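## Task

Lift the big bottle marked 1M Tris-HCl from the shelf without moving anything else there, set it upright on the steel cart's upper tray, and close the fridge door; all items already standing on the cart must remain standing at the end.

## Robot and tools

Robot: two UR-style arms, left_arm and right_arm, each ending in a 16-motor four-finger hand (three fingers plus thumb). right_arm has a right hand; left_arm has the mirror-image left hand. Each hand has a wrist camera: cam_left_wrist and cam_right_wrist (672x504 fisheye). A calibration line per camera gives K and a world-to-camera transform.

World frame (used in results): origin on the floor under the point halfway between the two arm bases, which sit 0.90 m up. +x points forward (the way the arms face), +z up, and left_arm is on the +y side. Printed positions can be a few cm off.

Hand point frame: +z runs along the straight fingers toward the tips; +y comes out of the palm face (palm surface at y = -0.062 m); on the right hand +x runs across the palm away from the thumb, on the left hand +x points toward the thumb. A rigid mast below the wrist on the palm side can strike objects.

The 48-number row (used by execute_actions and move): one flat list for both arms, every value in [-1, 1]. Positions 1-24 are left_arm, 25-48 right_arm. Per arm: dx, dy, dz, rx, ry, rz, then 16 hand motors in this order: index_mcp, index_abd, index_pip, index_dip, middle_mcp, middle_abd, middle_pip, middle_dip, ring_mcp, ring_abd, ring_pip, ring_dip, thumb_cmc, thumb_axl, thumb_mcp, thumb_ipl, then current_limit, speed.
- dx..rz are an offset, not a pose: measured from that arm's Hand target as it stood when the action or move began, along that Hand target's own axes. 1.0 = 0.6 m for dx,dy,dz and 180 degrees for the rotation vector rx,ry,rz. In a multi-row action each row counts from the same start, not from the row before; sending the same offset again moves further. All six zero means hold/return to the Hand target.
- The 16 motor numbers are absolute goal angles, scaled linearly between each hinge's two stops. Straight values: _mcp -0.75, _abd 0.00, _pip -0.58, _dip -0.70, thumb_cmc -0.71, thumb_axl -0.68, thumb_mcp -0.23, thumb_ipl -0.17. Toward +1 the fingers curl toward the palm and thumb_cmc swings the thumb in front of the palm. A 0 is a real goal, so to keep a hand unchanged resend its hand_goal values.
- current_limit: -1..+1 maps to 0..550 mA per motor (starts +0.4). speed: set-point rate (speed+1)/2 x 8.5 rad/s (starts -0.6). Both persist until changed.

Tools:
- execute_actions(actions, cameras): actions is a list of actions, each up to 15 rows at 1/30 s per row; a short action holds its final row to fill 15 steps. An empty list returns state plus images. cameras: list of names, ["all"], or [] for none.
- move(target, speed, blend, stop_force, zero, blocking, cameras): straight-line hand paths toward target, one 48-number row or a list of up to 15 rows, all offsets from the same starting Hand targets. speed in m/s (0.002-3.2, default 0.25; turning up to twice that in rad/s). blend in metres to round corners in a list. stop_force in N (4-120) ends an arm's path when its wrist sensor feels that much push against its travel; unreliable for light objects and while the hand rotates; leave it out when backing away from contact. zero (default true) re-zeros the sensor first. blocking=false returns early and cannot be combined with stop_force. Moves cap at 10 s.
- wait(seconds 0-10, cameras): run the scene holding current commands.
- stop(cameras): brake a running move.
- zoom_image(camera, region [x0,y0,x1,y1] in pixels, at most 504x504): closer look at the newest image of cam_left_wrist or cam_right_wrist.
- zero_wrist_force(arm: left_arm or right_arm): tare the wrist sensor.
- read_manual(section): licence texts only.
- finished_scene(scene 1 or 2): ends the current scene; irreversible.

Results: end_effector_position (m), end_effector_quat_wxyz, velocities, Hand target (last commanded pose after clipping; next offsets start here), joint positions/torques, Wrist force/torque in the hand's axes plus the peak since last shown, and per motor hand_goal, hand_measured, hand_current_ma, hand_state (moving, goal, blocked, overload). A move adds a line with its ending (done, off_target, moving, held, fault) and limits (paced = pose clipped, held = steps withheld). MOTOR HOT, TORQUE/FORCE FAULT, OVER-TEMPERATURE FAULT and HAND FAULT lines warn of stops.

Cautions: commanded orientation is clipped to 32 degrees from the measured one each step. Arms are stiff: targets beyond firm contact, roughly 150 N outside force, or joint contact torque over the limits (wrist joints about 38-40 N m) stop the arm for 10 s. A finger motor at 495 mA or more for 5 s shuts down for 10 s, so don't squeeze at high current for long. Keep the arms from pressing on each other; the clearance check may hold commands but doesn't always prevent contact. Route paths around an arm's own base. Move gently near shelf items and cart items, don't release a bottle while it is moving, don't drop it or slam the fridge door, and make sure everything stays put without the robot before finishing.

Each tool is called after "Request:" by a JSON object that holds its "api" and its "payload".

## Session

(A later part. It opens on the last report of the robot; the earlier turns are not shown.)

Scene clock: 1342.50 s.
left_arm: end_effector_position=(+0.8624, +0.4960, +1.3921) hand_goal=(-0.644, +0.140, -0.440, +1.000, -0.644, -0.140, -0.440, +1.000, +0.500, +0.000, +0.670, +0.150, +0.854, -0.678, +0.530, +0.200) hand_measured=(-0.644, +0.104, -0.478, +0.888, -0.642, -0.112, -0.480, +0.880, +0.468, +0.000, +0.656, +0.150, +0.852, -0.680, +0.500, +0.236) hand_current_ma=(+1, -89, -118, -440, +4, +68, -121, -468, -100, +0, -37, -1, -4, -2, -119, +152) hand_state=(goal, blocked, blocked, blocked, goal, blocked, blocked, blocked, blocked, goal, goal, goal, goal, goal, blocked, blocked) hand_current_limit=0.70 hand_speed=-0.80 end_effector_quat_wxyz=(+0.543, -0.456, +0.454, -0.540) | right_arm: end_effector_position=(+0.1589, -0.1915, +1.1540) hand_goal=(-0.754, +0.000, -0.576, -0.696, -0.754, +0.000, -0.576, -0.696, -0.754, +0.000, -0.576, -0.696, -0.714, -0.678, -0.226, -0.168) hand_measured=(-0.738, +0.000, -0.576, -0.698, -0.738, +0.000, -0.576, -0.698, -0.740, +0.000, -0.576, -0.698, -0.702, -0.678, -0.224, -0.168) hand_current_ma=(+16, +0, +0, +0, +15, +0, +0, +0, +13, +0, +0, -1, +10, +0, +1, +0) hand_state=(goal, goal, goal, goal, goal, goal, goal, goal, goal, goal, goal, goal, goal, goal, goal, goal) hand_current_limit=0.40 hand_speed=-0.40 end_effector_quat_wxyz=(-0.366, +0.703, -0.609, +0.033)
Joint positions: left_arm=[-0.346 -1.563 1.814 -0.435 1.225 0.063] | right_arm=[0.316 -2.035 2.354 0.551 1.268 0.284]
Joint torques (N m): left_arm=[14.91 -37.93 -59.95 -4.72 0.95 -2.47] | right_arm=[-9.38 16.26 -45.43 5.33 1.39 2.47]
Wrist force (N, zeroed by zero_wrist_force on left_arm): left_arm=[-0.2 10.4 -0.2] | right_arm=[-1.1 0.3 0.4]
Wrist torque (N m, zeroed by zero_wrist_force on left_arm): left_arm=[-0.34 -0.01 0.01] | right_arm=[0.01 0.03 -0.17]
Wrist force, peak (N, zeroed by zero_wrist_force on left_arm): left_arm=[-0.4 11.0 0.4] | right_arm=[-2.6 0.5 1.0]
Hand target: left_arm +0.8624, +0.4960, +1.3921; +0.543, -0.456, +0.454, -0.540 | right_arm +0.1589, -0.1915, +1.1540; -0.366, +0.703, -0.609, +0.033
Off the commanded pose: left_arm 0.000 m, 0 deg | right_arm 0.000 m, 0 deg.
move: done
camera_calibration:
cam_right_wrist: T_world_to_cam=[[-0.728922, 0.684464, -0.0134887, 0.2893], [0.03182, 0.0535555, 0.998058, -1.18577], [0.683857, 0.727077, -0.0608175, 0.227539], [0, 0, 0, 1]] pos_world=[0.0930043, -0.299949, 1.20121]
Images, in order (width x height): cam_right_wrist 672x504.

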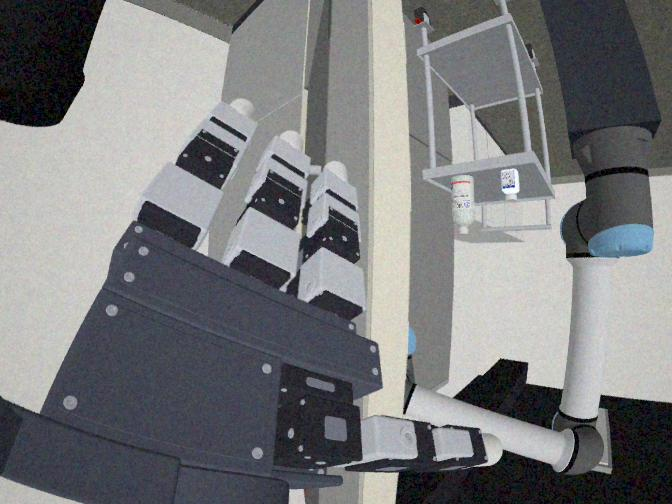

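Request:
{"api": "move", "payload": {"target": [[-0.0067,-0.0846,-0.4799,0,0,0,-0.644,0.14,-0.44,1.0,-0.644,-0.14,-0.44,1.0,0.5,0,0.67,0.15,0.854,-0.677,0.53,0.2,0.7,-0.8,0,0,0,0,0,0,-0.754,0,-0.576,-0.696,-0.754,0,-0.576,-0.696,-0.754,0,-0.576,-0.696,-0.714,-0.678,-0.226,-0.168,0.4,-0.4],[-0.34,-0.0875,-0.4963,0,-0.1094,0.0193,-0.644,0.14,-0.44,1.0,-0.644,-0.14,-0.44,1.0,0.5,0,0.67,0.15,0.854,-0.677,0.53,0.2,0.7,-0.8,0,0,0,0,0,0,-0.754,0,-0.576,-0.696,-0.754,0,-0.576,-0.696,-0.754,0,-0.576,-0.696,-0.714,-0.678,-0.226,-0.168,0.4,-0.4]], "speed": 0.09, "blend": 0.04, "cameras": ["cam_left_wrist", "cam_right_wrist"]}}

Scene clock: 1437.40 s.
left_arm: end_effector_position=(+0.5589, +0.6982, +1.3928) hand_goal=(-0.644, +0.140, -0.440, +1.000, -0.644, -0.140, -0.440, +1.000, +0.500, +0.000, +0.670, +0.150, +0.854, -0.678, +0.530, +0.200) hand_measured=(-0.644, +0.096, -0.480, +0.888, -0.636, -0.104, -0.480, +0.880, +0.468, +0.000, +0.656, +0.150, +0.852, -0.684, +0.492, +0.232) hand_current_ma=(+1, -115, -120, -440, +13, +92, -125, -467, -100, +0, -37, -1, -3, -16, -160, +134) hand_state=(goal, blocked, blocked, blocked, goal, blocked, blocked, blocked, blocked, goal, goal, goal, goal, goal, blocked, blocked) hand_current_limit=0.70 hand_speed=-0.80 end_effector_quat_wxyz=(+0.628, -0.528, +0.368, -0.437) | right_arm: end_effector_position=(+0.1589, -0.1915, +1.1540) hand_goal=(-0.754, +0.000, -0.576, -0.696, -0.754, +0.000, -0.576, -0.696, -0.754, +0.000, -0.576, -0.696, -0.714, -0.678, -0.226, -0.168) hand_measured=(-0.738, +0.000, -0.576, -0.698, -0.738, +0.000, -0.576, -0.698, -0.740, +0.000, -0.576, -0.698, -0.702, -0.678, -0.224, -0.168) hand_current_ma=(+16, +0, +0, +0, +15, +0, +0, +0, +13, +0, +0, -1, +10, +0, +1, +0) hand_state=(goal, goal, goal, goal, goal, goal, goal, goal, goal, goal, goal, goal, goal, goal, goal, goal) hand_current_limit=0.40 hand_speed=-0.40 end_effector_quat_wxyz=(-0.366, +0.703, -0.609, +0.033)
Joint positions: left_arm=[-0.323 -2.135 2.218 -0.303 0.905 0.138] | right_arm=[0.316 -2.034 2.354 0.551 1.268 0.285]
Joint torques (N m): left_arm=[2.65 -19.74 -47.34 -3.2 -0.62 0.9] | right_arm=[-2.76 0.72 -36.98 5.28 -1.73 -2.93]
Wrist force (N, zeroed by zero_wrist_force on left_arm): left_arm=[0.3 11.1 0.8] | right_arm=[-0.9 0.2 0.0]
Wrist torque (N m, zeroed by zero_wrist_force on left_arm): left_arm=[-0.37 0.01 -0.19] | right_arm=[0.04 0.02 -0.16]
Wrist force, peak (N, zeroed by zero_wrist_force on left_arm): left_arm=[-0.5 11.4 0.3] | right_arm=[-1.5 0.4 0.2]
Hand target: left_arm +0.5589, +0.6983, +1.3928; +0.628, -0.528, +0.368, -0.437 | right_arm +0.1589, -0.1915, +1.1540; -0.366, +0.703, -0.609, +0.033
Off the commanded pose: left_arm 0.000 m, 0 deg | right_arm 0.000 m, 0 deg.
move: done
camera_calibration:
cam_left_wrist: T_world_to_cam=[[-0.398876, 0.673676, 0.62214, -1.14735], [-0.594243, -0.706612, 0.384155, 0.243786], [0.698408, -0.216472, 0.682178, -1.06259], [0, 0, 0, 1]] pos_world=[0.42934, 0.715181, 1.34503]
cam_right_wrist: T_world_to_cam=[[-0.728729, 0.684671, -0.0134237, 0.289339], [0.0320193, 0.0536474, 0.998046, -1.18575], [0.684054, 0.726875, -0.061017, 0.227631], [0, 0, 0, 1]] pos_world=[0.0931048, -0.299949, 1.20121]

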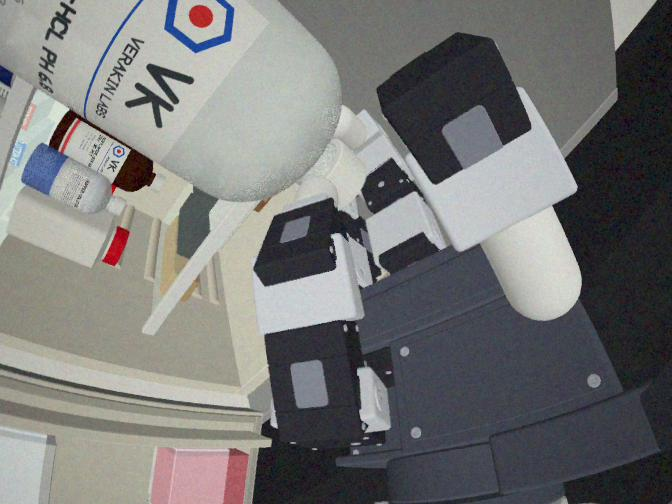

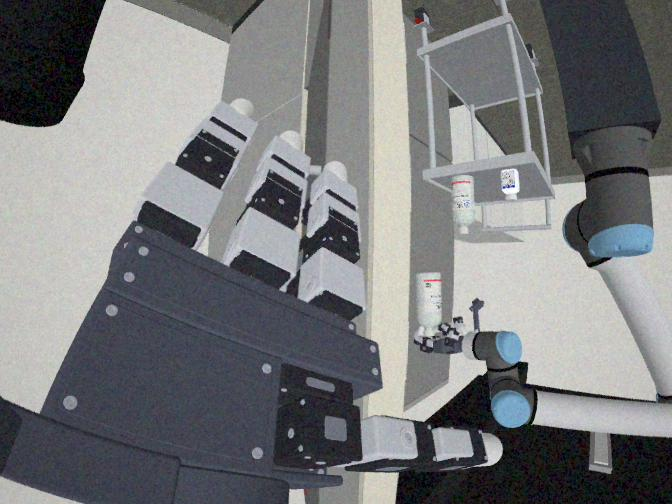

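Request:
{"api": "move", "payload": {"target": [[-0.3609,-0.0015,-0.0085,0,-0.0821,0.0145,-0.644,0.14,-0.44,1.0,-0.644,-0.14,-0.44,1.0,0.5,0,0.67,0.15,0.854,-0.677,0.53,0.2,0.7,-0.8,0,0,0,0,0,0,-0.754,0,-0.576,-0.696,-0.754,0,-0.576,-0.696,-0.754,0,-0.576,-0.696,-0.714,-0.678,-0.226,-0.168,0.4,-0.4],[-0.7796,-0.0018,-0.0103,0,-0.1094,0.0193,-0.644,0.14,-0.44,1.0,-0.644,-0.14,-0.44,1.0,0.5,0,0.67,0.15,0.854,-0.677,0.53,0.2,0.7,-0.8,0,0,0,0,0,0,-0.754,0,-0.576,-0.696,-0.754,0,-0.576,-0.696,-0.754,0,-0.576,-0.696,-0.714,-0.678,-0.226,-0.168,0.4,-0.4]], "speed": 0.09, "blend": 0.04, "cameras": ["cam_right_wrist"]}}

Request:
{"api": "zoom_image", "payload": {"camera": "cam_right_wrist", "region": [400, 120, 620, 340]}}

Scene clock: 1503.27 s.
left_arm: end_effector_position=(+0.3906, +1.1348, +1.3931) hand_goal=(-0.644, +0.140, -0.440, +1.000, -0.644, -0.140, -0.440, +1.000, +0.500, +0.000, +0.670, +0.150, +0.854, -0.678, +0.530, +0.200) hand_measured=(-0.644, +0.094, -0.480, +0.888, -0.636, -0.102, -0.480, +0.880, +0.468, +0.000, +0.656, +0.150, +0.852, -0.686, +0.490, +0.230) hand_current_ma=(+1, -126, -120, -438, +20, +99, -125, -467, -100, +0, -37, -1, -4, -21, -166, +121) hand_state=(goal, blocked, blocked, blocked, goal, blocked, blocked, blocked, blocked, goal, goal, goal, goal, goal, blocked, blocked) hand_current_limit=0.70 hand_speed=-0.80 end_effector_quat_wxyz=(+0.695, -0.584, +0.271, -0.321) | right_arm: end_effector_position=(+0.1589, -0.1915, +1.1540) hand_goal=(-0.754, +0.000, -0.576, -0.696, -0.754, +0.000, -0.576, -0.696, -0.754, +0.000, -0.576, -0.696, -0.714, -0.678, -0.226, -0.168) hand_measured=(-0.738, +0.000, -0.576, -0.698, -0.738, +0.000, -0.576, -0.698, -0.740, +0.000, -0.576, -0.698, -0.702, -0.678, -0.224, -0.168) hand_current_ma=(+16, +0, +0, +0, +15, +0, +0, +0, +13, +0, +0, -1, +10, +0, +1, +0) hand_state=(goal, goal, goal, goal, goal, goal, goal, goal, goal, goal, goal, goal, goal, goal, goal, goal) hand_current_limit=0.40 hand_speed=-0.40 end_effector_quat_wxyz=(-0.366, +0.703, -0.609, +0.033)
Joint positions: left_arm=[0.801 -1.803 2.022 -0.393 1.667 -0.015] | right_arm=[0.316 -2.034 2.354 0.551 1.268 0.285]
Joint torques (N m): left_arm=[0.88 -40.62 -48.96 -3.1 0.79 2.29] | right_arm=[2.41 -5.32 -29.79 5.5 -1.65 -3.1]
Wrist force (N, zeroed by zero_wrist_force on left_arm): left_arm=[-0.4 10.6 0.5] | right_arm=[-1.0 0.2 0.2]
Wrist torque (N m, zeroed by zero_wrist_force on left_arm): left_arm=[-0.47 0.06 -0.07] | right_arm=[0.02 0.01 -0.16]
Wrist force, peak (N, zeroed by zero_wrist_force on left_arm): left_arm=[0.0 11.5 0.3] | right_arm=[-1.4 0.3 0.4]
Hand target: left_arm +0.3905, +1.1347, +1.3931; +0.695, -0.584, +0.271, -0.321 | right_arm +0.1589, -0.1915, +1.1540; -0.366, +0.703, -0.609, +0.033
Off the commanded pose: left_arm 0.000 m, 0 deg | right_arm 0.000 m, 0 deg.
move: done
camera_calibration:
cam_right_wrist: T_world_to_cam=[[-0.728728, 0.684672, -0.0134241, 0.28934], [0.0319507, 0.053575, 0.998053, -1.18578], [0.684058, 0.72688, -0.0609173, 0.227512], [0, 0, 0, 1]] pos_world=[0.0931047, -0.299949, 1.20121]
Images, in order (width x height): cam_right_wrist 672x504.

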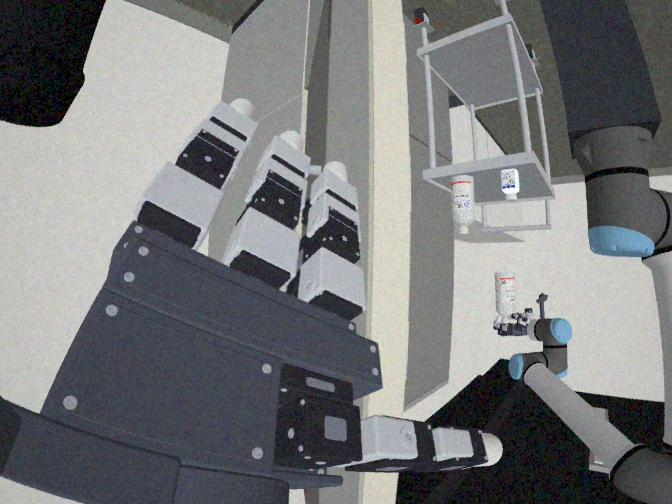

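Scaled by 2.291 from the camera's 672x504 image, which has a finer 960x720 frame.

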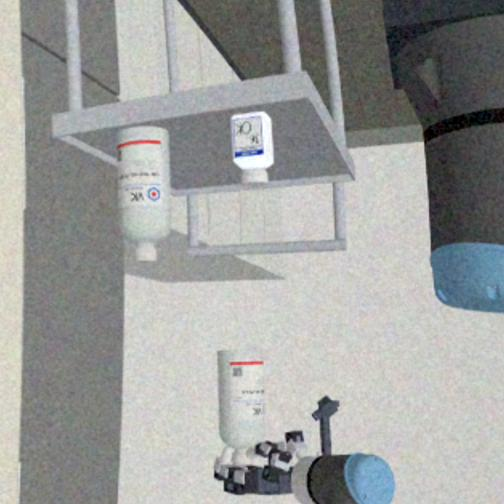

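Request:
{"api": "move", "payload": {"target": [0,0.5794,-0.1021,0,0,0,-0.644,0.14,-0.44,1.0,-0.644,-0.14,-0.44,1.0,0.5,0,0.67,0.15,0.854,-0.677,0.53,0.2,0.7,-0.8,0,0,0,0,0,0,-0.754,0,-0.576,-0.696,-0.754,0,-0.576,-0.696,-0.754,0,-0.576,-0.696,-0.714,-0.678,-0.226,-0.168,0.4,-0.4], "speed": 0.09, "stop_force": 10, "cameras": ["cam_right_wrist"]}}

Request:
{"api": "zoom_image", "payload": {"camera": "cam_right_wrist", "region": [400, 120, 620, 340]}}

Scene clock: 1529.00 s.
left_arm: end_effector_position=(+0.3898, +1.1348, +1.0402) hand_goal=(-0.644, +0.140, -0.440, +1.000, -0.644, -0.140, -0.440, +1.000, +0.500, +0.000, +0.670, +0.150, +0.854, -0.678, +0.530, +0.200) hand_measured=(-0.640, +0.094, -0.480, +0.888, -0.638, -0.102, -0.480, +0.880, +0.468, +0.000, +0.656, +0.150, +0.852, -0.684, +0.490, +0.230) hand_current_ma=(+6, -126, -120, -438, +12, +99, -125, -467, -100, +0, -37, -1, -4, -18, -166, +121) hand_state=(goal, blocked, blocked, blocked, goal, blocked, blocked, blocked, blocked, goal, goal, goal, goal, goal, blocked, blocked) hand_current_limit=0.70 hand_speed=-0.80 end_effector_quat_wxyz=(+0.695, -0.584, +0.271, -0.321) | right_arm: end_effector_position=(+0.1589, -0.1915, +1.1540) hand_goal=(-0.754, +0.000, -0.576, -0.696, -0.754, +0.000, -0.576, -0.696, -0.754, +0.000, -0.576, -0.696, -0.714, -0.678, -0.226, -0.168) hand_measured=(-0.738, +0.000, -0.576, -0.698, -0.738, +0.000, -0.576, -0.698, -0.740, +0.000, -0.576, -0.698, -0.702, -0.678, -0.224, -0.168) hand_current_ma=(+16, +0, +0, +0, +15, +0, +0, +0, +13, +0, +0, -1, +10, +0, +1, +0) hand_state=(goal, goal, goal, goal, goal, goal, goal, goal, goal, goal, goal, goal, goal, goal, goal, goal) hand_current_limit=0.40 hand_speed=-0.40 end_effector_quat_wxyz=(-0.366, +0.703, -0.609, +0.033)
Joint positions: left_arm=[0.802 -1.387 2.396 -1.182 1.668 -0.016] | right_arm=[0.316 -2.034 2.354 0.551 1.268 0.285]
Joint torques (N m): left_arm=[13.38 -38.33 -37.72 -8.12 0.72 -3.35] | right_arm=[2.74 -5.22 -29.62 5.13 -1.82 -2.94]
Wrist force (N, zeroed by zero_wrist_force on left_arm): left_arm=[-0.5 10.3 0.0] | right_arm=[-1.3 0.4 0.1]
Wrist torque (N m, zeroed by zero_wrist_force on left_arm): left_arm=[-0.43 0.00 -0.07] | right_arm=[0.06 0.06 -0.18]
Wrist force, peak (N, zeroed by zero_wrist_force on left_arm): left_arm=[-0.5 12.8 -0.5] | right_arm=[-1.5 0.3 -0.1]
Hand target: left_arm +0.3898, +1.1348, +1.0401; +0.695, -0.584, +0.271, -0.321 | right_arm +0.1589, -0.1915, +1.1540; -0.366, +0.703, -0.609, +0.033
Off the commanded pose: left_arm 0.000 m, 0 deg | right_arm 0.000 m, 0 deg.
move: done
camera_calibration:
cam_right_wrist: T_world_to_cam=[[-0.728728, 0.684672, -0.0134241, 0.28934], [0.0319507, 0.053575, 0.998053, -1.18578], [0.684058, 0.72688, -0.0609173, 0.227512], [0, 0, 0, 1]] pos_world=[0.0931047, -0.299949, 1.20121]
Images, in order (width x height): cam_right_wrist 672x504.

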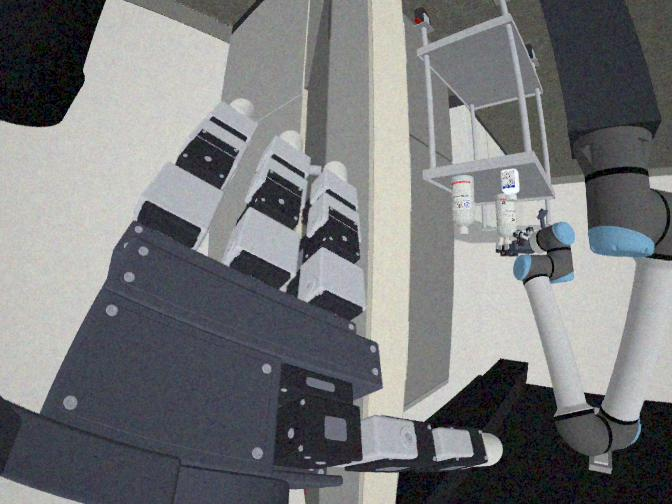

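Scaled by 2.291 from the camera's 672x504 image, which has a finer 960x720 frame.

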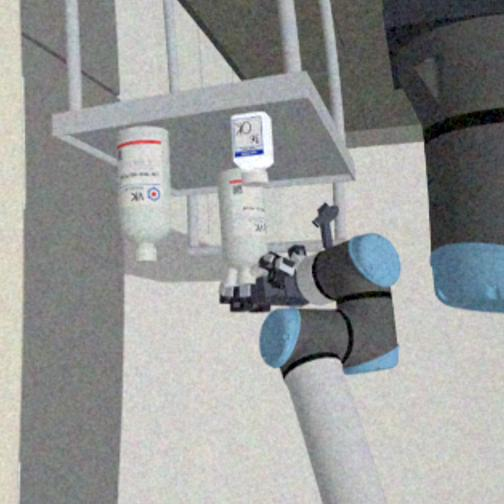

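Request:
{"api": "move", "payload": {"target": [0,0.0575,-0.0101,0,0,0,-0.644,0.14,-0.44,1.0,-0.644,-0.14,-0.44,1.0,0.5,0,0.67,0.15,0.854,-0.677,0.53,0.2,0.7,-0.8,0,0,0,0,0,0,-0.754,0,-0.576,-0.696,-0.754,0,-0.576,-0.696,-0.754,0,-0.576,-0.696,-0.714,-0.678,-0.226,-0.168,0.4,-0.4], "speed": 0.015, "stop_force": 4}}

Scene clock: 1536.53 s.
left_arm: end_effector_position=(+0.3898, +1.1348, +1.0197) hand_goal=(-0.644, +0.140, -0.440, +1.000, -0.644, -0.140, -0.440, +1.000, +0.500, +0.000, +0.670, +0.150, +0.854, -0.678, +0.530, +0.200) hand_measured=(-0.642, +0.094, -0.480, +0.894, -0.642, -0.102, -0.480, +0.882, +0.468, +0.000, +0.656, +0.150, +0.852, -0.682, +0.494, +0.230) hand_current_ma=(+1, -126, -120, -414, +3, +99, -125, -467, -100, +0, -37, -1, -4, -8, -148, +121) hand_state=(goal, blocked, blocked, blocked, goal, blocked, blocked, blocked, blocked, goal, goal, goal, goal, goal, blocked, blocked) hand_current_limit=0.70 hand_speed=-0.80 end_effector_quat_wxyz=(+0.695, -0.584, +0.271, -0.321) | right_arm: end_effector_position=(+0.1589, -0.1915, +1.1540) hand_goal=(-0.754, +0.000, -0.576, -0.696, -0.754, +0.000, -0.576, -0.696, -0.754, +0.000, -0.576, -0.696, -0.714, -0.678, -0.226, -0.168) hand_measured=(-0.738, +0.000, -0.576, -0.698, -0.738, +0.000, -0.576, -0.698, -0.740, +0.000, -0.576, -0.698, -0.702, -0.678, -0.224, -0.168) hand_current_ma=(+16, +0, +0, +0, +15, +0, +0, +0, +13, +0, +0, -1, +10, +0, +1, +0) hand_state=(goal, goal, goal, goal, goal, goal, goal, goal, goal, goal, goal, goal, goal, goal, goal, goal) hand_current_limit=0.40 hand_speed=-0.40 end_effector_quat_wxyz=(-0.366, +0.703, -0.609, +0.033)
Joint positions: left_arm=[0.802 -1.345 2.405 -1.234 1.668 -0.016] | right_arm=[0.316 -2.034 2.354 0.551 1.268 0.285]
Joint torques (N m): left_arm=[10.05 -63.3 -36.38 -3.75 0.45 -3.39] | right_arm=[2.76 -5.94 -30.16 4.99 -1.7 -3.14]
Wrist force (N, zeroed by zero_wrist_force on left_arm): left_arm=[-0.6 10.1 0.1] | right_arm=[-0.9 0.3 0.0]
Wrist torque (N m, zeroed by zero_wrist_force on left_arm): left_arm=[-0.49 0.04 -0.08] | right_arm=[0.05 0.01 -0.15]
Wrist force, peak (N, zeroed by zero_wrist_force on left_arm): left_arm=[-0.2 10.9 0.0] | right_arm=[-1.4 0.4 -0.3]
Hand target: left_arm +0.3898, +1.1348, +1.0197; +0.695, -0.584, +0.271, -0.321 (not the last commanded pose) | right_arm +0.1589, -0.1915, +1.1540; -0.366, +0.703, -0.609, +0.033
Off the commanded pose: left_arm 0.015 m, 0 deg | right_arm 0.000 m, 0 deg.
move: contact (left_arm)

Request:
{"api": "move", "payload": {"target": [0,0.0082,-0.0014,0,0,0,-0.644,0.14,-0.44,1.0,-0.644,-0.14,-0.44,1.0,0.5,0,0.67,0.15,0.854,-0.677,0.53,0.2,0.7,-0.8,0,0,0,0,0,0,-0.754,0,-0.576,-0.696,-0.754,0,-0.576,-0.696,-0.754,0,-0.576,-0.696,-0.714,-0.678,-0.226,-0.168,0.4,-0.4], "speed": 0.01, "stop_force": 9}}

Scene clock: 1545.27 s.
left_arm: end_effector_position=(+0.3898, +1.1349, +1.0147) hand_goal=(-0.644, +0.140, -0.440, +1.000, -0.644, -0.140, -0.440, +1.000, +0.500, +0.000, +0.670, +0.150, +0.854, -0.678, +0.530, +0.200) hand_measured=(-0.652, +0.094, -0.480, +0.906, -0.652, -0.102, -0.480, +0.894, +0.468, +0.000, +0.656, +0.150, +0.852, -0.674, +0.510, +0.230) hand_current_ma=(-18, -126, -120, -350, -19, +99, -125, -414, -100, +0, -37, -1, -2, +8, -68, +122) hand_state=(goal, blocked, blocked, blocked, goal, blocked, blocked, blocked, blocked, goal, goal, goal, goal, goal, goal, blocked) hand_current_limit=0.70 hand_speed=-0.80 end_effector_quat_wxyz=(+0.695, -0.584, +0.271, -0.321) | right_arm: end_effector_position=(+0.1589, -0.1915, +1.1540) hand_goal=(-0.754, +0.000, -0.576, -0.696, -0.754, +0.000, -0.576, -0.696, -0.754, +0.000, -0.576, -0.696, -0.714, -0.678, -0.226, -0.168) hand_measured=(-0.738, +0.000, -0.576, -0.698, -0.738, +0.000, -0.576, -0.698, -0.740, +0.000, -0.576, -0.698, -0.702, -0.678, -0.224, -0.168) hand_current_ma=(+16, +0, +0, +0, +15, +0, +0, +0, +13, +0, +0, -1, +10, +0, +1, +0) hand_state=(goal, goal, goal, goal, goal, goal, goal, goal, goal, goal, goal, goal, goal, goal, goal, goal) hand_current_limit=0.40 hand_speed=-0.40 end_effector_quat_wxyz=(-0.366, +0.703, -0.609, +0.033)
Joint positions: left_arm=[0.802 -1.334 2.407 -1.247 1.668 -0.016] | right_arm=[0.316 -2.034 2.354 0.551 1.268 0.285]
Joint torques (N m): left_arm=[-6.63 -58.61 -21.92 -1.78 0.95 -2.81] | right_arm=[1.51 -5.37 -29.94 5.07 -1.81 -2.6]
Wrist force (N, zeroed by zero_wrist_force on left_arm): left_arm=[-0.5 5.7 1.5] | right_arm=[-1.3 0.5 0.2]
Wrist torque (N m, zeroed by zero_wrist_force on left_arm): left_arm=[-0.29 0.01 -0.08] | right_arm=[0.05 0.06 -0.19]
Wrist force, peak (N, zeroed by zero_wrist_force on left_arm): left_arm=[-0.2 10.6 0.0] | right_arm=[-1.3 0.5 0.2]
Hand target: left_arm +0.3898, +1.1349, +1.0147; +0.695, -0.584, +0.271, -0.321 | right_arm +0.1589, -0.1915, +1.1540; -0.366, +0.703, -0.609, +0.033
Off the commanded pose: left_arm 0.000 m, 0 deg | right_arm 0.000 m, 0 deg.
move: done

Request:
{"api": "move", "payload": {"target": [0,0.0041,-0.0007,0,0,0,-0.644,0.14,-0.44,1.0,-0.644,-0.14,-0.44,1.0,0.5,0,0.67,0.15,0.854,-0.677,0.53,0.2,0.7,-0.8,0,0,0,0,0,0,-0.754,0,-0.576,-0.696,-0.754,0,-0.576,-0.696,-0.754,0,-0.576,-0.696,-0.714,-0.678,-0.226,-0.168,0.4,-0.4], "speed": 0.01, "stop_force": 9}}

Request:
{"api": "move", "payload": {"target": [[0,0,0,0,0,0,-0.644,0.12,-0.46,0.9,-0.644,-0.12,-0.46,0.9,0.5,0,0.67,0.15,0.854,-0.677,0.5,0.23,0.5,-0.85,0,0,0,0,0,0,-0.754,0,-0.576,-0.696,-0.754,0,-0.576,-0.696,-0.754,0,-0.576,-0.696,-0.714,-0.678,-0.226,-0.168,0.4,-0.4],[0,0,0,0,0,0,-0.644,0.11,-0.474,0.83,-0.644,-0.11,-0.474,0.83,0.5,0,0.67,0.15,0.854,-0.677,0.46,0.29,0.4,-0.85,0,0,0,0,0,0,-0.754,0,-0.576,-0.696,-0.754,0,-0.576,-0.696,-0.754,0,-0.576,-0.696,-0.714,-0.678,-0.226,-0.168,0.4,-0.4]], "speed": 0.02}}

Scene clock: 1560.93 s.
left_arm: end_effector_position=(+0.3898, +1.1349, +1.0122) hand_goal=(-0.644, +0.140, -0.440, +1.000, -0.644, -0.140, -0.440, +1.000, +0.500, +0.000, +0.670, +0.150, +0.854, -0.678, +0.530, +0.200) hand_measured=(-0.668, +0.094, -0.480, +0.930, -0.668, -0.102, -0.480, +0.916, +0.468, +0.000, +0.656, +0.150, +0.854, -0.670, +0.524, +0.230) hand_current_ma=(-73, -126, -120, -248, -73, +99, -125, -305, -100, +0, -37, -1, +0, +22, -16, +122) hand_state=(blocked, blocked, blocked, blocked, blocked, blocked, blocked, blocked, blocked, goal, goal, goal, goal, goal, goal, blocked) hand_current_limit=0.70 hand_speed=-0.80 end_effector_quat_wxyz=(+0.695, -0.584, +0.271, -0.321) | right_arm: end_effector_position=(+0.1589, -0.1915, +1.1540) hand_goal=(-0.754, +0.000, -0.576, -0.696, -0.754, +0.000, -0.576, -0.696, -0.754, +0.000, -0.576, -0.696, -0.714, -0.678, -0.226, -0.168) hand_measured=(-0.738, +0.000, -0.576, -0.698, -0.738, +0.000, -0.576, -0.698, -0.740, +0.000, -0.576, -0.698, -0.702, -0.678, -0.224, -0.168) hand_current_ma=(+16, +0, +0, +0, +15, +0, +0, +0, +13, +0, +0, -1, +10, +0, +1, +0) hand_state=(goal, goal, goal, goal, goal, goal, goal, goal, goal, goal, goal, goal, goal, goal, goal, goal) hand_current_limit=0.40 hand_speed=-0.40 end_effector_quat_wxyz=(-0.366, +0.703, -0.609, +0.033)
Joint positions: left_arm=[0.802 -1.329 2.408 -1.253 1.668 -0.016] | right_arm=[0.316 -2.034 2.354 0.551 1.268 0.285]
Joint torques (N m): left_arm=[-3.38 -50.1 -17.34 -1.59 1.18 -2.73] | right_arm=[3.15 -3.93 -29.8 4.88 -1.7 -3.2]
Wrist force (N, zeroed by zero_wrist_force on left_arm): left_arm=[-0.7 1.2 2.8] | right_arm=[-0.8 0.5 -0.1]
Wrist torque (N m, zeroed by zero_wrist_force on left_arm): left_arm=[-0.08 0.02 -0.09] | right_arm=[0.08 0.00 -0.14]
Wrist force, peak (N, zeroed by zero_wrist_force on left_arm): left_arm=[-0.4 6.8 1.2] | right_arm=[-1.4 0.1 0.2]
Hand target: left_arm +0.3898, +1.1349, +1.0123; +0.695, -0.584, +0.271, -0.321 | right_arm +0.1589, -0.1915, +1.1540; -0.366, +0.703, -0.609, +0.033
Off the commanded pose: left_arm 0.000 m, 0 deg | right_arm 0.000 m, 0 deg.
move: done

Scene clock: 1561.93 s.
left_arm: end_effector_position=(+0.3898, +1.1349, +1.0123) hand_goal=(-0.644, +0.110, -0.474, +0.830, -0.644, -0.110, -0.474, +0.830, +0.500, +0.000, +0.670, +0.150, +0.854, -0.678, +0.460, +0.290) hand_measured=(-0.668, +0.092, -0.478, +0.870, -0.666, -0.098, -0.478, +0.876, +0.468, +0.000, +0.656, +0.150, +0.854, -0.672, +0.476, +0.292) hand_current_ma=(-70, -42, -6, +128, -67, +24, -6, +146, -100, +0, -37, -1, +0, +17, +55, +6) hand_state=(blocked, goal, goal, blocked, blocked, goal, goal, blocked, blocked, goal, goal, goal, goal, goal, goal, goal) hand_current_limit=0.40 hand_speed=-0.85 end_effector_quat_wxyz=(+0.695, -0.584, +0.271, -0.321) | right_arm: end_effector_position=(+0.1589, -0.1915, +1.1540) hand_goal=(-0.754, +0.000, -0.576, -0.696, -0.754, +0.000, -0.576, -0.696, -0.754, +0.000, -0.576, -0.696, -0.714, -0.678, -0.226, -0.168) hand_measured=(-0.738, +0.000, -0.576, -0.698, -0.738, +0.000, -0.576, -0.698, -0.740, +0.000, -0.576, -0.698, -0.702, -0.678, -0.224, -0.168) hand_current_ma=(+16, +0, +0, +0, +15, +0, +0, +0, +13, +0, +0, -1, +10, +0, +1, +0) hand_state=(goal, goal, goal, goal, goal, goal, goal, goal, goal, goal, goal, goal, goal, goal, goal, goal) hand_current_limit=0.40 hand_speed=-0.40 end_effector_quat_wxyz=(-0.366, +0.703, -0.609, +0.033)
Joint positions: left_arm=[0.802 -1.329 2.408 -1.253 1.668 -0.016] | right_arm=[0.316 -2.034 2.354 0.551 1.268 0.285]
Joint torques (N m): left_arm=[-2.71 -49.44 -18.38 -0.82 1.39 -3.05] | right_arm=[2.31 -5.78 -29.9 4.78 -1.66 -2.94]
Wrist force (N, zeroed by zero_wrist_force on left_arm): left_arm=[-0.5 -7.7 2.0] | right_arm=[-0.9 0.3 0.3]
Wrist torque (N m, zeroed by zero_wrist_force on left_arm): left_arm=[0.30 0.01 -0.09] | right_arm=[0.03 0.00 -0.15]
Wrist force, peak (N, zeroed by zero_wrist_force on left_arm): left_arm=[-0.5 -7.9 2.2] | right_arm=[-1.3 0.6 0.3]
Hand target: left_arm +0.3898, +1.1349, +1.0123; +0.695, -0.584, +0.271, -0.321 | right_arm +0.1589, -0.1915, +1.1540; -0.366, +0.703, -0.609, +0.033
Off the commanded pose: left_arm 0.000 m, 0 deg | right_arm 0.000 m, 0 deg.
move: done

Request:
{"api": "move", "payload": {"target": [[0,0,0,0,0,0,-0.644,0.11,-0.474,0.76,-0.644,-0.11,-0.474,0.76,0.5,0,0.67,0.15,0.854,-0.677,0.44,0.33,0.4,-0.85,0,0,0,0,0,0,-0.754,0,-0.576,-0.696,-0.754,0,-0.576,-0.696,-0.754,0,-0.576,-0.696,-0.714,-0.678,-0.226,-0.168,0.4,-0.4],[0,-0.0041,0.0007,0,0,0,-0.644,0.11,-0.474,0.7,-0.644,-0.11,-0.474,0.7,0.5,0,0.67,0.15,0.854,-0.677,0.41,0.4,0.4,-0.85,0,0,0,0,0,0,-0.754,0,-0.576,-0.696,-0.754,0,-0.576,-0.696,-0.754,0,-0.576,-0.696,-0.714,-0.678,-0.226,-0.168,0.4,-0.4],[0,-0.0074,0.0013,0,0,0,-0.644,0.11,-0.55,0.5,-0.644,-0.11,-0.55,0.5,0.5,0,0.67,0.15,0.854,-0.677,0.373,0.492,0.4,-0.7,0,0,0,0,0,0,-0.754,0,-0.576,-0.696,-0.754,0,-0.576,-0.696,-0.754,0,-0.576,-0.696,-0.714,-0.678,-0.226,-0.168,0.4,-0.4]], "speed": 0.02, "cameras": ["cam_left_wrist","cam_right_wrist"]}}

Request:
{"api": "zoom_image", "payload": {"camera": "cam_left_wrist", "region": [220, 60, 440, 280]}}

Scene clock: 1576.20 s.
left_arm: end_effector_position=(+0.3898, +1.1349, +1.0168) hand_goal=(-0.644, +0.110, -0.550, +0.500, -0.644, -0.110, -0.550, +0.500, +0.500, +0.000, +0.670, +0.150, +0.854, -0.678, +0.372, +0.492) hand_measured=(-0.636, +0.106, -0.544, +0.502, -0.636, -0.108, -0.542, +0.504, +0.468, +0.000, +0.656, +0.150, +0.854, -0.678, +0.370, +0.488) hand_current_ma=(+16, -6, +13, +5, +16, +4, +15, +7, -100, +0, -37, -1, +0, +2, -3, -10) hand_state=(goal, goal, goal, goal, goal, goal, goal, goal, blocked, goal, goal, goal, goal, goal, goal, goal) hand_current_limit=0.40 hand_speed=-0.70 end_effector_quat_wxyz=(+0.695, -0.584, +0.271, -0.321) | right_arm: end_effector_position=(+0.1589, -0.1915, +1.1540) hand_goal=(-0.754, +0.000, -0.576, -0.696, -0.754, +0.000, -0.576, -0.696, -0.754, +0.000, -0.576, -0.696, -0.714, -0.678, -0.226, -0.168) hand_measured=(-0.738, +0.000, -0.576, -0.698, -0.738, +0.000, -0.576, -0.698, -0.740, +0.000, -0.576, -0.698, -0.702, -0.678, -0.224, -0.168) hand_current_ma=(+16, +0, +0, +0, +15, +0, +0, +0, +13, +0, +0, -1, +10, +0, +1, +0) hand_state=(goal, goal, goal, goal, goal, goal, goal, goal, goal, goal, goal, goal, goal, goal, goal, goal) hand_current_limit=0.40 hand_speed=-0.40 end_effector_quat_wxyz=(-0.366, +0.703, -0.609, +0.033)
Joint positions: left_arm=[0.802 -1.338 2.406 -1.242 1.668 -0.016] | right_arm=[0.316 -2.034 2.354 0.551 1.268 0.285]
Joint torques (N m): left_arm=[7.47 -31.46 -26.22 -5.01 -0.51 -2.41] | right_arm=[4.56 -5.92 -29.4 5.08 -1.55 -2.61]
Wrist force (N, zeroed by zero_wrist_force on left_arm): left_arm=[-0.4 0.0 2.5] | right_arm=[-1.4 0.2 0.0]
Wrist torque (N m, zeroed by zero_wrist_force on left_arm): left_arm=[-0.12 0.00 -0.08] | right_arm=[0.03 0.08 -0.20]
Wrist force, peak (N, zeroed by zero_wrist_force on left_arm): left_arm=[-0.7 -8.3 1.8] | right_arm=[-1.5 0.1 0.3]
Hand target: left_arm +0.3898, +1.1349, +1.0168; +0.695, -0.584, +0.271, -0.321 | right_arm +0.1589, -0.1915, +1.1540; -0.366, +0.703, -0.609, +0.033
Off the commanded pose: left_arm 0.000 m, 0 deg | right_arm 0.000 m, 0 deg.
move: done
camera_calibration:
cam_left_wrist: T_world_to_cam=[[-0.605205, 0.496094, 0.62259, -0.993521], [-0.316715, -0.867568, 0.383427, 0.671405], [0.730355, 0.0348685, 0.682177, -0.891135], [0, 0, 0, 1]] pos_world=[0.262206, 1.10644, 0.969032]
cam_right_wrist: T_world_to_cam=[[-0.728728, 0.684672, -0.0134241, 0.28934], [0.0319507, 0.053575, 0.998053, -1.18578], [0.684058, 0.72688, -0.0609173, 0.227512], [0, 0, 0, 1]] pos_world=[0.0931047, -0.299949, 1.20121]

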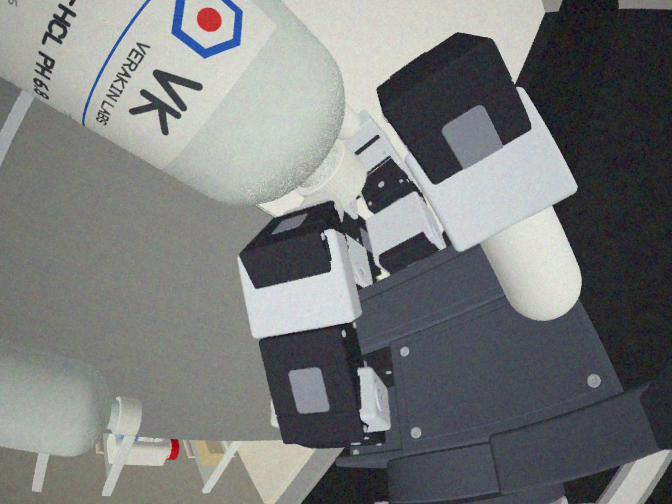

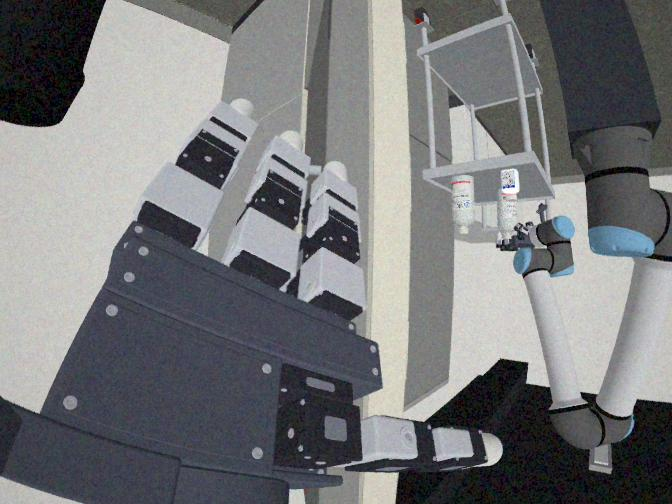

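Scaled by 2.291 from the camera's 672x504 image, which has a finer 960x720 frame.

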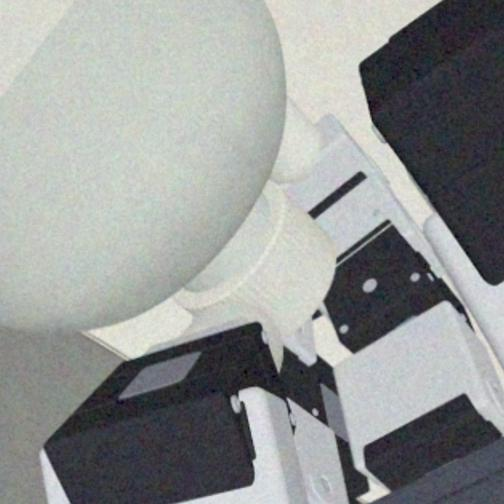

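Request:
{"api": "move", "payload": {"target": [[0,0,0,0,0,0,-0.644,0.1,-0.68,0.1,-0.644,-0.1,-0.68,0.1,0.5,0,0.67,0.15,0.854,-0.677,0.32,0.53,0.4,-0.6,0,0,0,0,0,0,-0.754,0,-0.576,-0.696,-0.754,0,-0.576,-0.696,-0.754,0,-0.576,-0.696,-0.714,-0.678,-0.226,-0.168,0.4,-0.4],[0,0,0,0,0,0,-0.644,0.1,-0.766,-0.45,-0.644,-0.1,-0.766,-0.45,0.5,0,0.67,0.15,0.854,-0.677,0.3,0.55,0.4,-0.6,0,0,0,0,0,0,-0.754,0,-0.576,-0.696,-0.754,0,-0.576,-0.696,-0.754,0,-0.576,-0.696,-0.714,-0.678,-0.226,-0.168,0.4,-0.4]], "speed": 0.02}}

Request:
{"api": "move", "payload": {"target": [0,-0.1313,0.0231,0,0,0,-0.644,0.1,-0.766,-0.45,-0.644,-0.1,-0.766,-0.45,0.5,0,0.67,0.15,0.854,-0.677,0.3,0.55,0.4,-0.6,0,0,0,0,0,0,-0.754,0,-0.576,-0.696,-0.754,0,-0.576,-0.696,-0.754,0,-0.576,-0.696,-0.714,-0.678,-0.226,-0.168,0.4,-0.4], "speed": 0.06, "stop_force": 6, "cameras": ["cam_left_wrist","cam_right_wrist"]}}

Request:
{"api": "zoom_image", "payload": {"camera": "cam_right_wrist", "region": [400, 120, 600, 320]}}

Scene clock: 1593.30 s.
left_arm: end_effector_position=(+0.3898, +1.1349, +1.0168) hand_goal=(-0.644, +0.100, -0.766, -0.450, -0.644, -0.100, -0.766, -0.450, +0.500, +0.000, +0.670, +0.150, +0.854, -0.678, +0.300, +0.550) hand_measured=(-0.636, +0.092, -0.760, -0.446, -0.636, -0.094, -0.758, -0.446, +0.468, +0.000, +0.656, +0.150, +0.854, -0.678, +0.298, +0.546) hand_current_ma=(+18, -13, +13, +5, +17, +12, +15, +8, -100, +0, -37, -1, +0, +2, -2, -10) hand_state=(goal, goal, goal, goal, goal, goal, goal, goal, blocked, goal, goal, goal, goal, goal, goal, goal) hand_current_limit=0.40 hand_speed=-0.60 end_effector_quat_wxyz=(+0.695, -0.584, +0.271, -0.321) | right_arm: end_effector_position=(+0.1589, -0.1915, +1.1540) hand_goal=(-0.754, +0.000, -0.576, -0.696, -0.754, +0.000, -0.576, -0.696, -0.754, +0.000, -0.576, -0.696, -0.714, -0.678, -0.226, -0.168) hand_measured=(-0.738, +0.000, -0.576, -0.698, -0.738, +0.000, -0.576, -0.698, -0.740, +0.000, -0.576, -0.698, -0.702, -0.678, -0.224, -0.168) hand_current_ma=(+16, +0, +0, +0, +15, +0, +0, +0, +13, +0, +0, -1, +10, +0, +1, +0) hand_state=(goal, goal, goal, goal, goal, goal, goal, goal, goal, goal, goal, goal, goal, goal, goal, goal) hand_current_limit=0.40 hand_speed=-0.40 end_effector_quat_wxyz=(-0.366, +0.703, -0.609, +0.033)
Joint positions: left_arm=[0.802 -1.338 2.406 -1.242 1.668 -0.016] | right_arm=[0.316 -2.034 2.354 0.551 1.268 0.285]
Joint torques (N m): left_arm=[-8.18 -27.95 -20.48 -5.02 -0.8 -0.93] | right_arm=[2.42 -5.14 -30.12 4.94 -1.55 -2.99]
Wrist force (N, zeroed by zero_wrist_force on left_arm): left_arm=[-1.1 0.5 1.9] | right_arm=[-1.2 0.4 0.2]
Wrist torque (N m, zeroed by zero_wrist_force on left_arm): left_arm=[-0.01 0.08 -0.15] | right_arm=[0.04 0.04 -0.18]
Wrist force, peak (N, zeroed by zero_wrist_force on left_arm): left_arm=[-0.8 0.2 2.6] | right_arm=[-1.3 0.5 0.6]
Hand target: left_arm +0.3898, +1.1349, +1.0168; +0.695, -0.584, +0.271, -0.321 | right_arm +0.1589, -0.1915, +1.1540; -0.366, +0.703, -0.609, +0.033
Off the commanded pose: left_arm 0.000 m, 0 deg | right_arm 0.000 m, 0 deg.
move: done

Scene clock: 1595.60 s.
left_arm: end_effector_position=(+0.3900, +1.1348, +1.0968) hand_goal=(-0.644, +0.100, -0.766, -0.450, -0.644, -0.100, -0.766, -0.450, +0.500, +0.000, +0.670, +0.150, +0.854, -0.678, +0.300, +0.550) hand_measured=(-0.636, +0.092, -0.760, -0.446, -0.636, -0.094, -0.758, -0.446, +0.468, +0.000, +0.656, +0.150, +0.854, -0.678, +0.298, +0.546) hand_current_ma=(+18, -13, +13, +5, +18, +12, +15, +7, -100, +0, -37, -1, +0, +2, -3, -10) hand_state=(goal, goal, goal, goal, goal, goal, goal, goal, blocked, goal, goal, goal, goal, goal, goal, goal) hand_current_limit=0.40 hand_speed=-0.60 end_effector_quat_wxyz=(+0.695, -0.584, +0.271, -0.321) | right_arm: end_effector_position=(+0.1589, -0.1915, +1.1540) hand_goal=(-0.754, +0.000, -0.576, -0.696, -0.754, +0.000, -0.576, -0.696, -0.754, +0.000, -0.576, -0.696, -0.714, -0.678, -0.226, -0.168) hand_measured=(-0.738, +0.000, -0.576, -0.698, -0.738, +0.000, -0.576, -0.698, -0.740, +0.000, -0.576, -0.698, -0.702, -0.678, -0.224, -0.168) hand_current_ma=(+16, +0, +0, +0, +15, +0, +0, +0, +13, +0, +0, -1, +10, +0, +1, +0) hand_state=(goal, goal, goal, goal, goal, goal, goal, goal, goal, goal, goal, goal, goal, goal, goal, goal) hand_current_limit=0.40 hand_speed=-0.40 end_effector_quat_wxyz=(-0.366, +0.703, -0.609, +0.033)
Joint positions: left_arm=[0.802 -1.495 2.361 -1.04 1.668 -0.016] | right_arm=[0.316 -2.034 2.354 0.551 1.268 0.285]
Joint torques (N m): left_arm=[-13.25 -18.02 -23.21 -4.68 -0.72 1.88] | right_arm=[2.51 -5.4 -30.13 4.85 -1.7 -2.84]
Wrist force (N, zeroed by zero_wrist_force on left_arm): left_arm=[-0.7 0.0 2.1] | right_arm=[-1.1 0.4 0.1]
Wrist torque (N m, zeroed by zero_wrist_force on left_arm): left_arm=[-0.06 0.03 -0.11] | right_arm=[0.06 0.03 -0.16]
Wrist force, peak (N, zeroed by zero_wrist_force on left_arm): left_arm=[-0.4 -1.0 2.7] | right_arm=[-1.5 -0.1 0.1]
Hand target: left_arm +0.3900, +1.1348, +1.0968; +0.695, -0.584, +0.271, -0.321 | right_arm +0.1589, -0.1915, +1.1540; -0.366, +0.703, -0.609, +0.033
Off the commanded pose: left_arm 0.000 m, 0 deg | right_arm 0.000 m, 0 deg.
move: done
camera_calibration:
cam_left_wrist: T_world_to_cam=[[-0.605205, 0.496094, 0.62259, -1.04314], [-0.316715, -0.867568, 0.383427, 0.640833], [0.730355, 0.0348685, 0.682177, -0.945787], [0, 0, 0, 1]] pos_world=[0.262406, 1.10644, 1.04893]
cam_right_wrist: T_world_to_cam=[[-0.728728, 0.684672, -0.0134241, 0.28934], [0.0319507, 0.053575, 0.998053, -1.18578], [0.684058, 0.72688, -0.0609173, 0.227512], [0, 0, 0, 1]] pos_world=[0.0931047, -0.299949, 1.20121]

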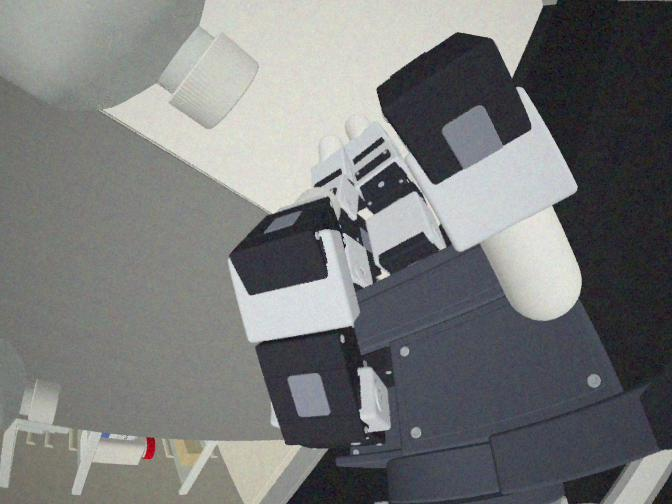

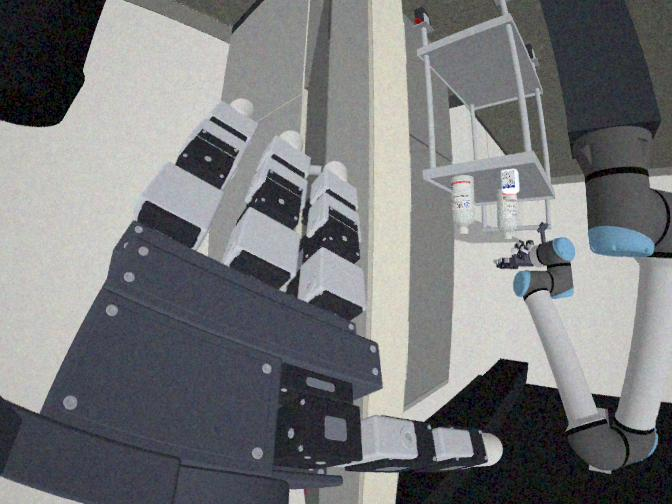

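Scaled by 2.520 from the camera's 672x504 image, which has a finer 960x720 frame.

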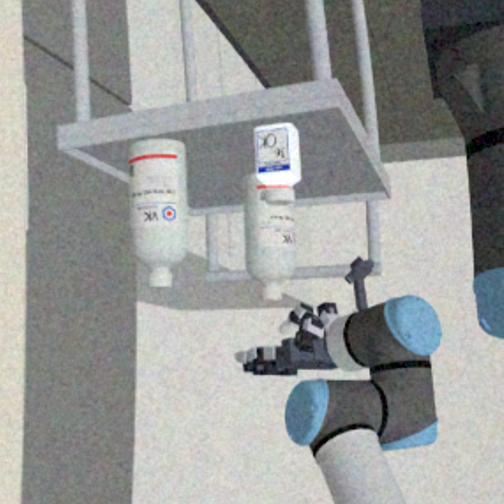

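Request:
{"api": "move", "payload": {"target": [[0,0,0,0,0,0,-0.644,0.1,-0.766,-0.45,-0.644,-0.1,-0.766,-0.45,0.5,0,0.67,0.15,0.854,-0.677,0.3,0.55,0.2,-0.6,0,0,0,0,0,0,0.8,0,-0.58,-0.7,0.8,0,-0.58,-0.7,0.8,0,-0.58,-0.7,0.571,-0.678,-0.226,-0.168,0.5,-0.3],[0,-0.4156,0.0733,0,0,0,-0.644,0.1,-0.766,-0.45,-0.644,-0.1,-0.766,-0.45,0.5,0,0.67,0.15,0.854,-0.677,0.3,0.55,0.2,-0.6,-0.0232,-0.3257,0.0407,0.2340,-0.1376,-0.2118,0.8,0,-0.58,-0.7,0.8,0,-0.58,-0.7,0.8,0,-0.58,-0.7,0.571,-0.678,-0.226,-0.168,0.5,-0.3]], "speed": 0.18, "cameras": ["cam_right_wrist"]}}

Scene clock: 1695.07 s.
left_arm: end_effector_position=(+0.3905, +1.1348, +1.3500) hand_goal=(-0.644, +0.100, -0.766, -0.450, -0.644, -0.100, -0.766, -0.450, +0.500, +0.000, +0.670, +0.150, +0.854, -0.678, +0.300, +0.550) hand_measured=(-0.636, +0.092, -0.760, -0.446, -0.636, -0.094, -0.758, -0.446, +0.468, +0.000, +0.656, +0.150, +0.854, -0.678, +0.298, +0.546) hand_current_ma=(+19, -13, +13, +5, +18, +12, +15, +7, -100, +0, -37, -1, +0, +1, -3, -10) hand_state=(goal, goal, goal, goal, goal, goal, goal, goal, blocked, goal, goal, goal, goal, goal, goal, goal) hand_current_limit=0.20 hand_speed=-0.60 end_effector_quat_wxyz=(+0.695, -0.584, +0.271, -0.321) | right_arm: end_effector_position=(+0.3299, -0.1696, +1.2501) hand_goal=(+0.800, +0.000, -0.580, -0.700, +0.800, +0.000, -0.580, -0.700, +0.800, +0.000, -0.580, -0.700, +0.570, -0.678, -0.226, -0.168) hand_measured=(+0.790, +0.000, -0.580, -0.698, +0.790, +0.000, -0.580, -0.698, +0.792, +0.000, -0.580, -0.698, +0.572, -0.678, -0.224, -0.168) hand_current_ma=(-7, +0, +0, +1, -7, +0, +0, +1, -6, +0, +0, +0, +1, +0, +1, +0) hand_state=(goal, goal, goal, goal, goal, goal, goal, goal, goal, goal, goal, goal, goal, goal, goal, goal) hand_current_limit=0.50 hand_speed=-0.30 end_effector_quat_wxyz=(+0.675, -0.674, +0.213, -0.212)
Joint positions: left_arm=[0.801 -1.783 2.085 -0.477 1.667 -0.015] | right_arm=[-0.044 -2.196 2.413 -0.218 0.567 0.002]
Joint torques (N m): left_arm=[-12.66 -8.78 -44.09 -5.03 -0.87 1.94] | right_arm=[4.33 -4.17 -49.1 -3.85 -1.91 -2.25]
Wrist force (N, zeroed by zero_wrist_force on left_arm): left_arm=[-0.9 0.1 2.8] | right_arm=[-0.1 -1.1 1.0]
Wrist torque (N m, zeroed by zero_wrist_force on left_arm): left_arm=[-0.16 0.08 -0.07] | right_arm=[-0.10 0.04 -0.08]
Wrist force, peak (N, zeroed by zero_wrist_force on left_arm): left_arm=[-1.0 0.0 3.0] | right_arm=[0.0 -1.5 1.3]
Hand target: left_arm +0.3905, +1.1348, +1.3500; +0.695, -0.584, +0.271, -0.321 | right_arm +0.3299, -0.1696, +1.2502; +0.675, -0.674, +0.213, -0.213
Off the commanded pose: left_arm 0.000 m, 0 deg | right_arm 0.000 m, 0 deg.
move: done
camera_calibration:
cam_right_wrist: T_world_to_cam=[[-0.655776, 0.430993, -0.619841, 1.09116], [-0.752855, -0.31212, 0.579475, -0.56815], [0.0562845, 0.846656, 0.529156, -0.409728], [0, 0, 0, 1]] pos_world=[0.310882, -0.300714, 1.22238]
Images, in order (width x height): cam_right_wrist 672x504.

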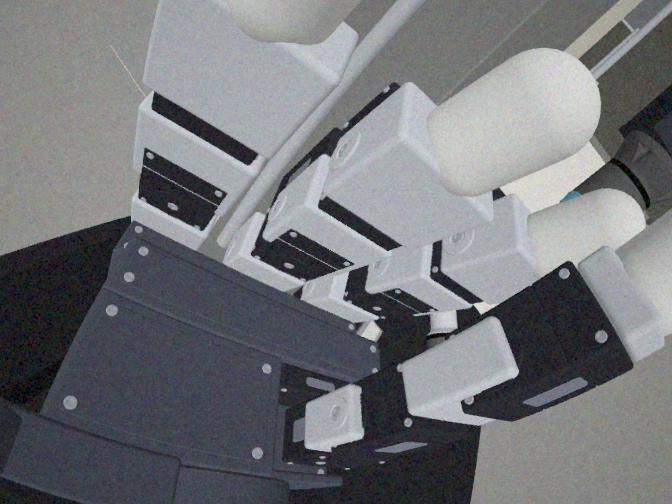

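Request:
{"api": "move", "payload": {"target": [[0,0,0,0,0,0,-0.644,0.1,-0.766,-0.45,-0.644,-0.1,-0.766,-0.45,0.5,0,0.67,0.15,0.854,-0.677,0.3,0.55,0.2,-0.6,0.1582,0,-0.0223,0,-0.0278,0,0.8,0,-0.58,-0.7,0.8,0,-0.58,-0.7,0.8,0,-0.58,-0.7,0.571,-0.678,-0.226,-0.168,0.5,-0.3],[0,0,0,0,0,0,-0.644,0.1,-0.766,-0.45,-0.644,-0.1,-0.766,-0.45,0.5,0,0.67,0.15,0.854,-0.677,0.3,0.55,0.2,-0.6,0.121,0,0.2518,0,-0.0278,0,0.8,0,-0.58,-0.7,0.8,0,-0.58,-0.7,0.8,0,-0.58,-0.7,0.571,-0.678,-0.226,-0.168,0.5,-0.3]], "speed": 0.1, "blend": 0.02, "stop_force": 12, "cameras": ["cam_right_wrist"]}}

Scene clock: 1845.57 s.
left_arm: end_effector_position=(+0.3905, +1.1348, +1.3500) hand_goal=(-0.644, +0.100, -0.766, -0.450, -0.644, -0.100, -0.766, -0.450, +0.500, +0.000, +0.670, +0.150, +0.854, -0.678, +0.300, +0.550) hand_measured=(-0.636, +0.092, -0.760, -0.446, -0.636, -0.094, -0.758, -0.446, +0.468, +0.000, +0.656, +0.150, +0.854, -0.678, +0.298, +0.546) hand_current_ma=(+19, -13, +13, +5, +18, +12, +15, +7, -100, +0, -37, -1, +0, +1, -3, -10) hand_state=(goal, goal, goal, goal, goal, goal, goal, goal, blocked, goal, goal, goal, goal, goal, goal, goal) hand_current_limit=0.20 hand_speed=-0.60 end_effector_quat_wxyz=(+0.695, -0.584, +0.271, -0.321) | right_arm: end_effector_position=(+0.4761, -0.0875, +1.2503) hand_goal=(+0.800, +0.000, -0.580, -0.700, +0.800, +0.000, -0.580, -0.700, +0.800, +0.000, -0.580, -0.700, +0.570, -0.678, -0.226, -0.168) hand_measured=(+0.792, +0.000, -0.580, -0.698, +0.792, +0.000, -0.580, -0.698, +0.792, +0.000, -0.580, -0.698, +0.572, -0.678, -0.224, -0.168) hand_current_ma=(-6, +0, +0, +1, -5, +0, +0, +1, -5, +0, +0, +0, +0, +0, +1, +0) hand_state=(goal, goal, goal, goal, goal, goal, goal, goal, goal, goal, goal, goal, goal, goal, goal, goal) hand_current_limit=0.50 hand_speed=-0.30 end_effector_quat_wxyz=(+0.683, -0.683, +0.183, -0.183)
Joint positions: left_arm=[0.801 -1.782 2.085 -0.477 1.667 -0.015] | right_arm=[0.162 -1.766 2.174 -0.41 0.686 0.002]
Joint torques (N m): left_arm=[0.05 -8.18 -45.81 -3.48 0.7 -0.56] | right_arm=[6.56 -18.71 -34.1 2.14 1.31 -1.95]
Wrist force (N, zeroed by zero_wrist_force on left_arm): left_arm=[-0.9 0.3 2.7] | right_arm=[-0.3 -1.3 1.0]
Wrist torque (N m, zeroed by zero_wrist_force on left_arm): left_arm=[-0.13 0.09 -0.08] | right_arm=[-0.14 0.06 -0.13]
Wrist force, peak (N, zeroed by zero_wrist_force on left_arm): left_arm=[-1.0 0.9 3.0] | right_arm=[-0.4 -1.2 2.2]
Hand target: left_arm +0.3905, +1.1348, +1.3500; +0.695, -0.584, +0.271, -0.321 | right_arm +0.4761, -0.0875, +1.2503; +0.683, -0.683, +0.183, -0.183
Off the commanded pose: left_arm 0.000 m, 0 deg | right_arm 0.000 m, 0 deg.
move: done
camera_calibration:
cam_right_wrist: T_world_to_cam=[[-0.69055, 0.372035, -0.620266, 1.16369], [-0.723057, -0.376615, 0.579095, -0.451993], [-0.0181574, 0.848381, 0.529074, -0.451993], [0, 0, 0, 1]] pos_world=[0.468564, -0.2197, 1.22268]
Images, in order (width x height): cam_right_wrist 672x504.

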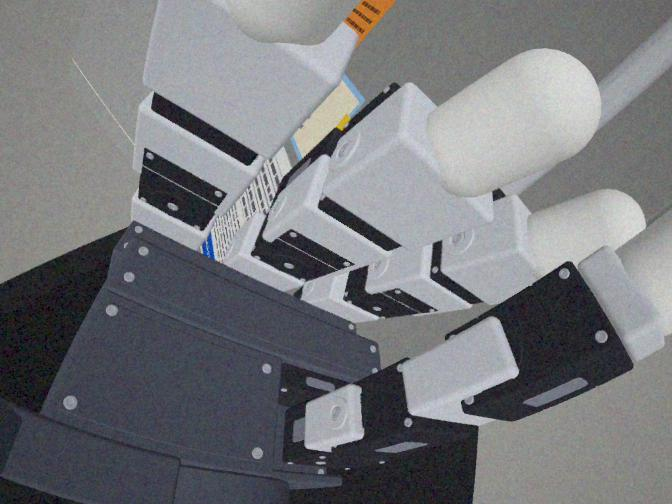

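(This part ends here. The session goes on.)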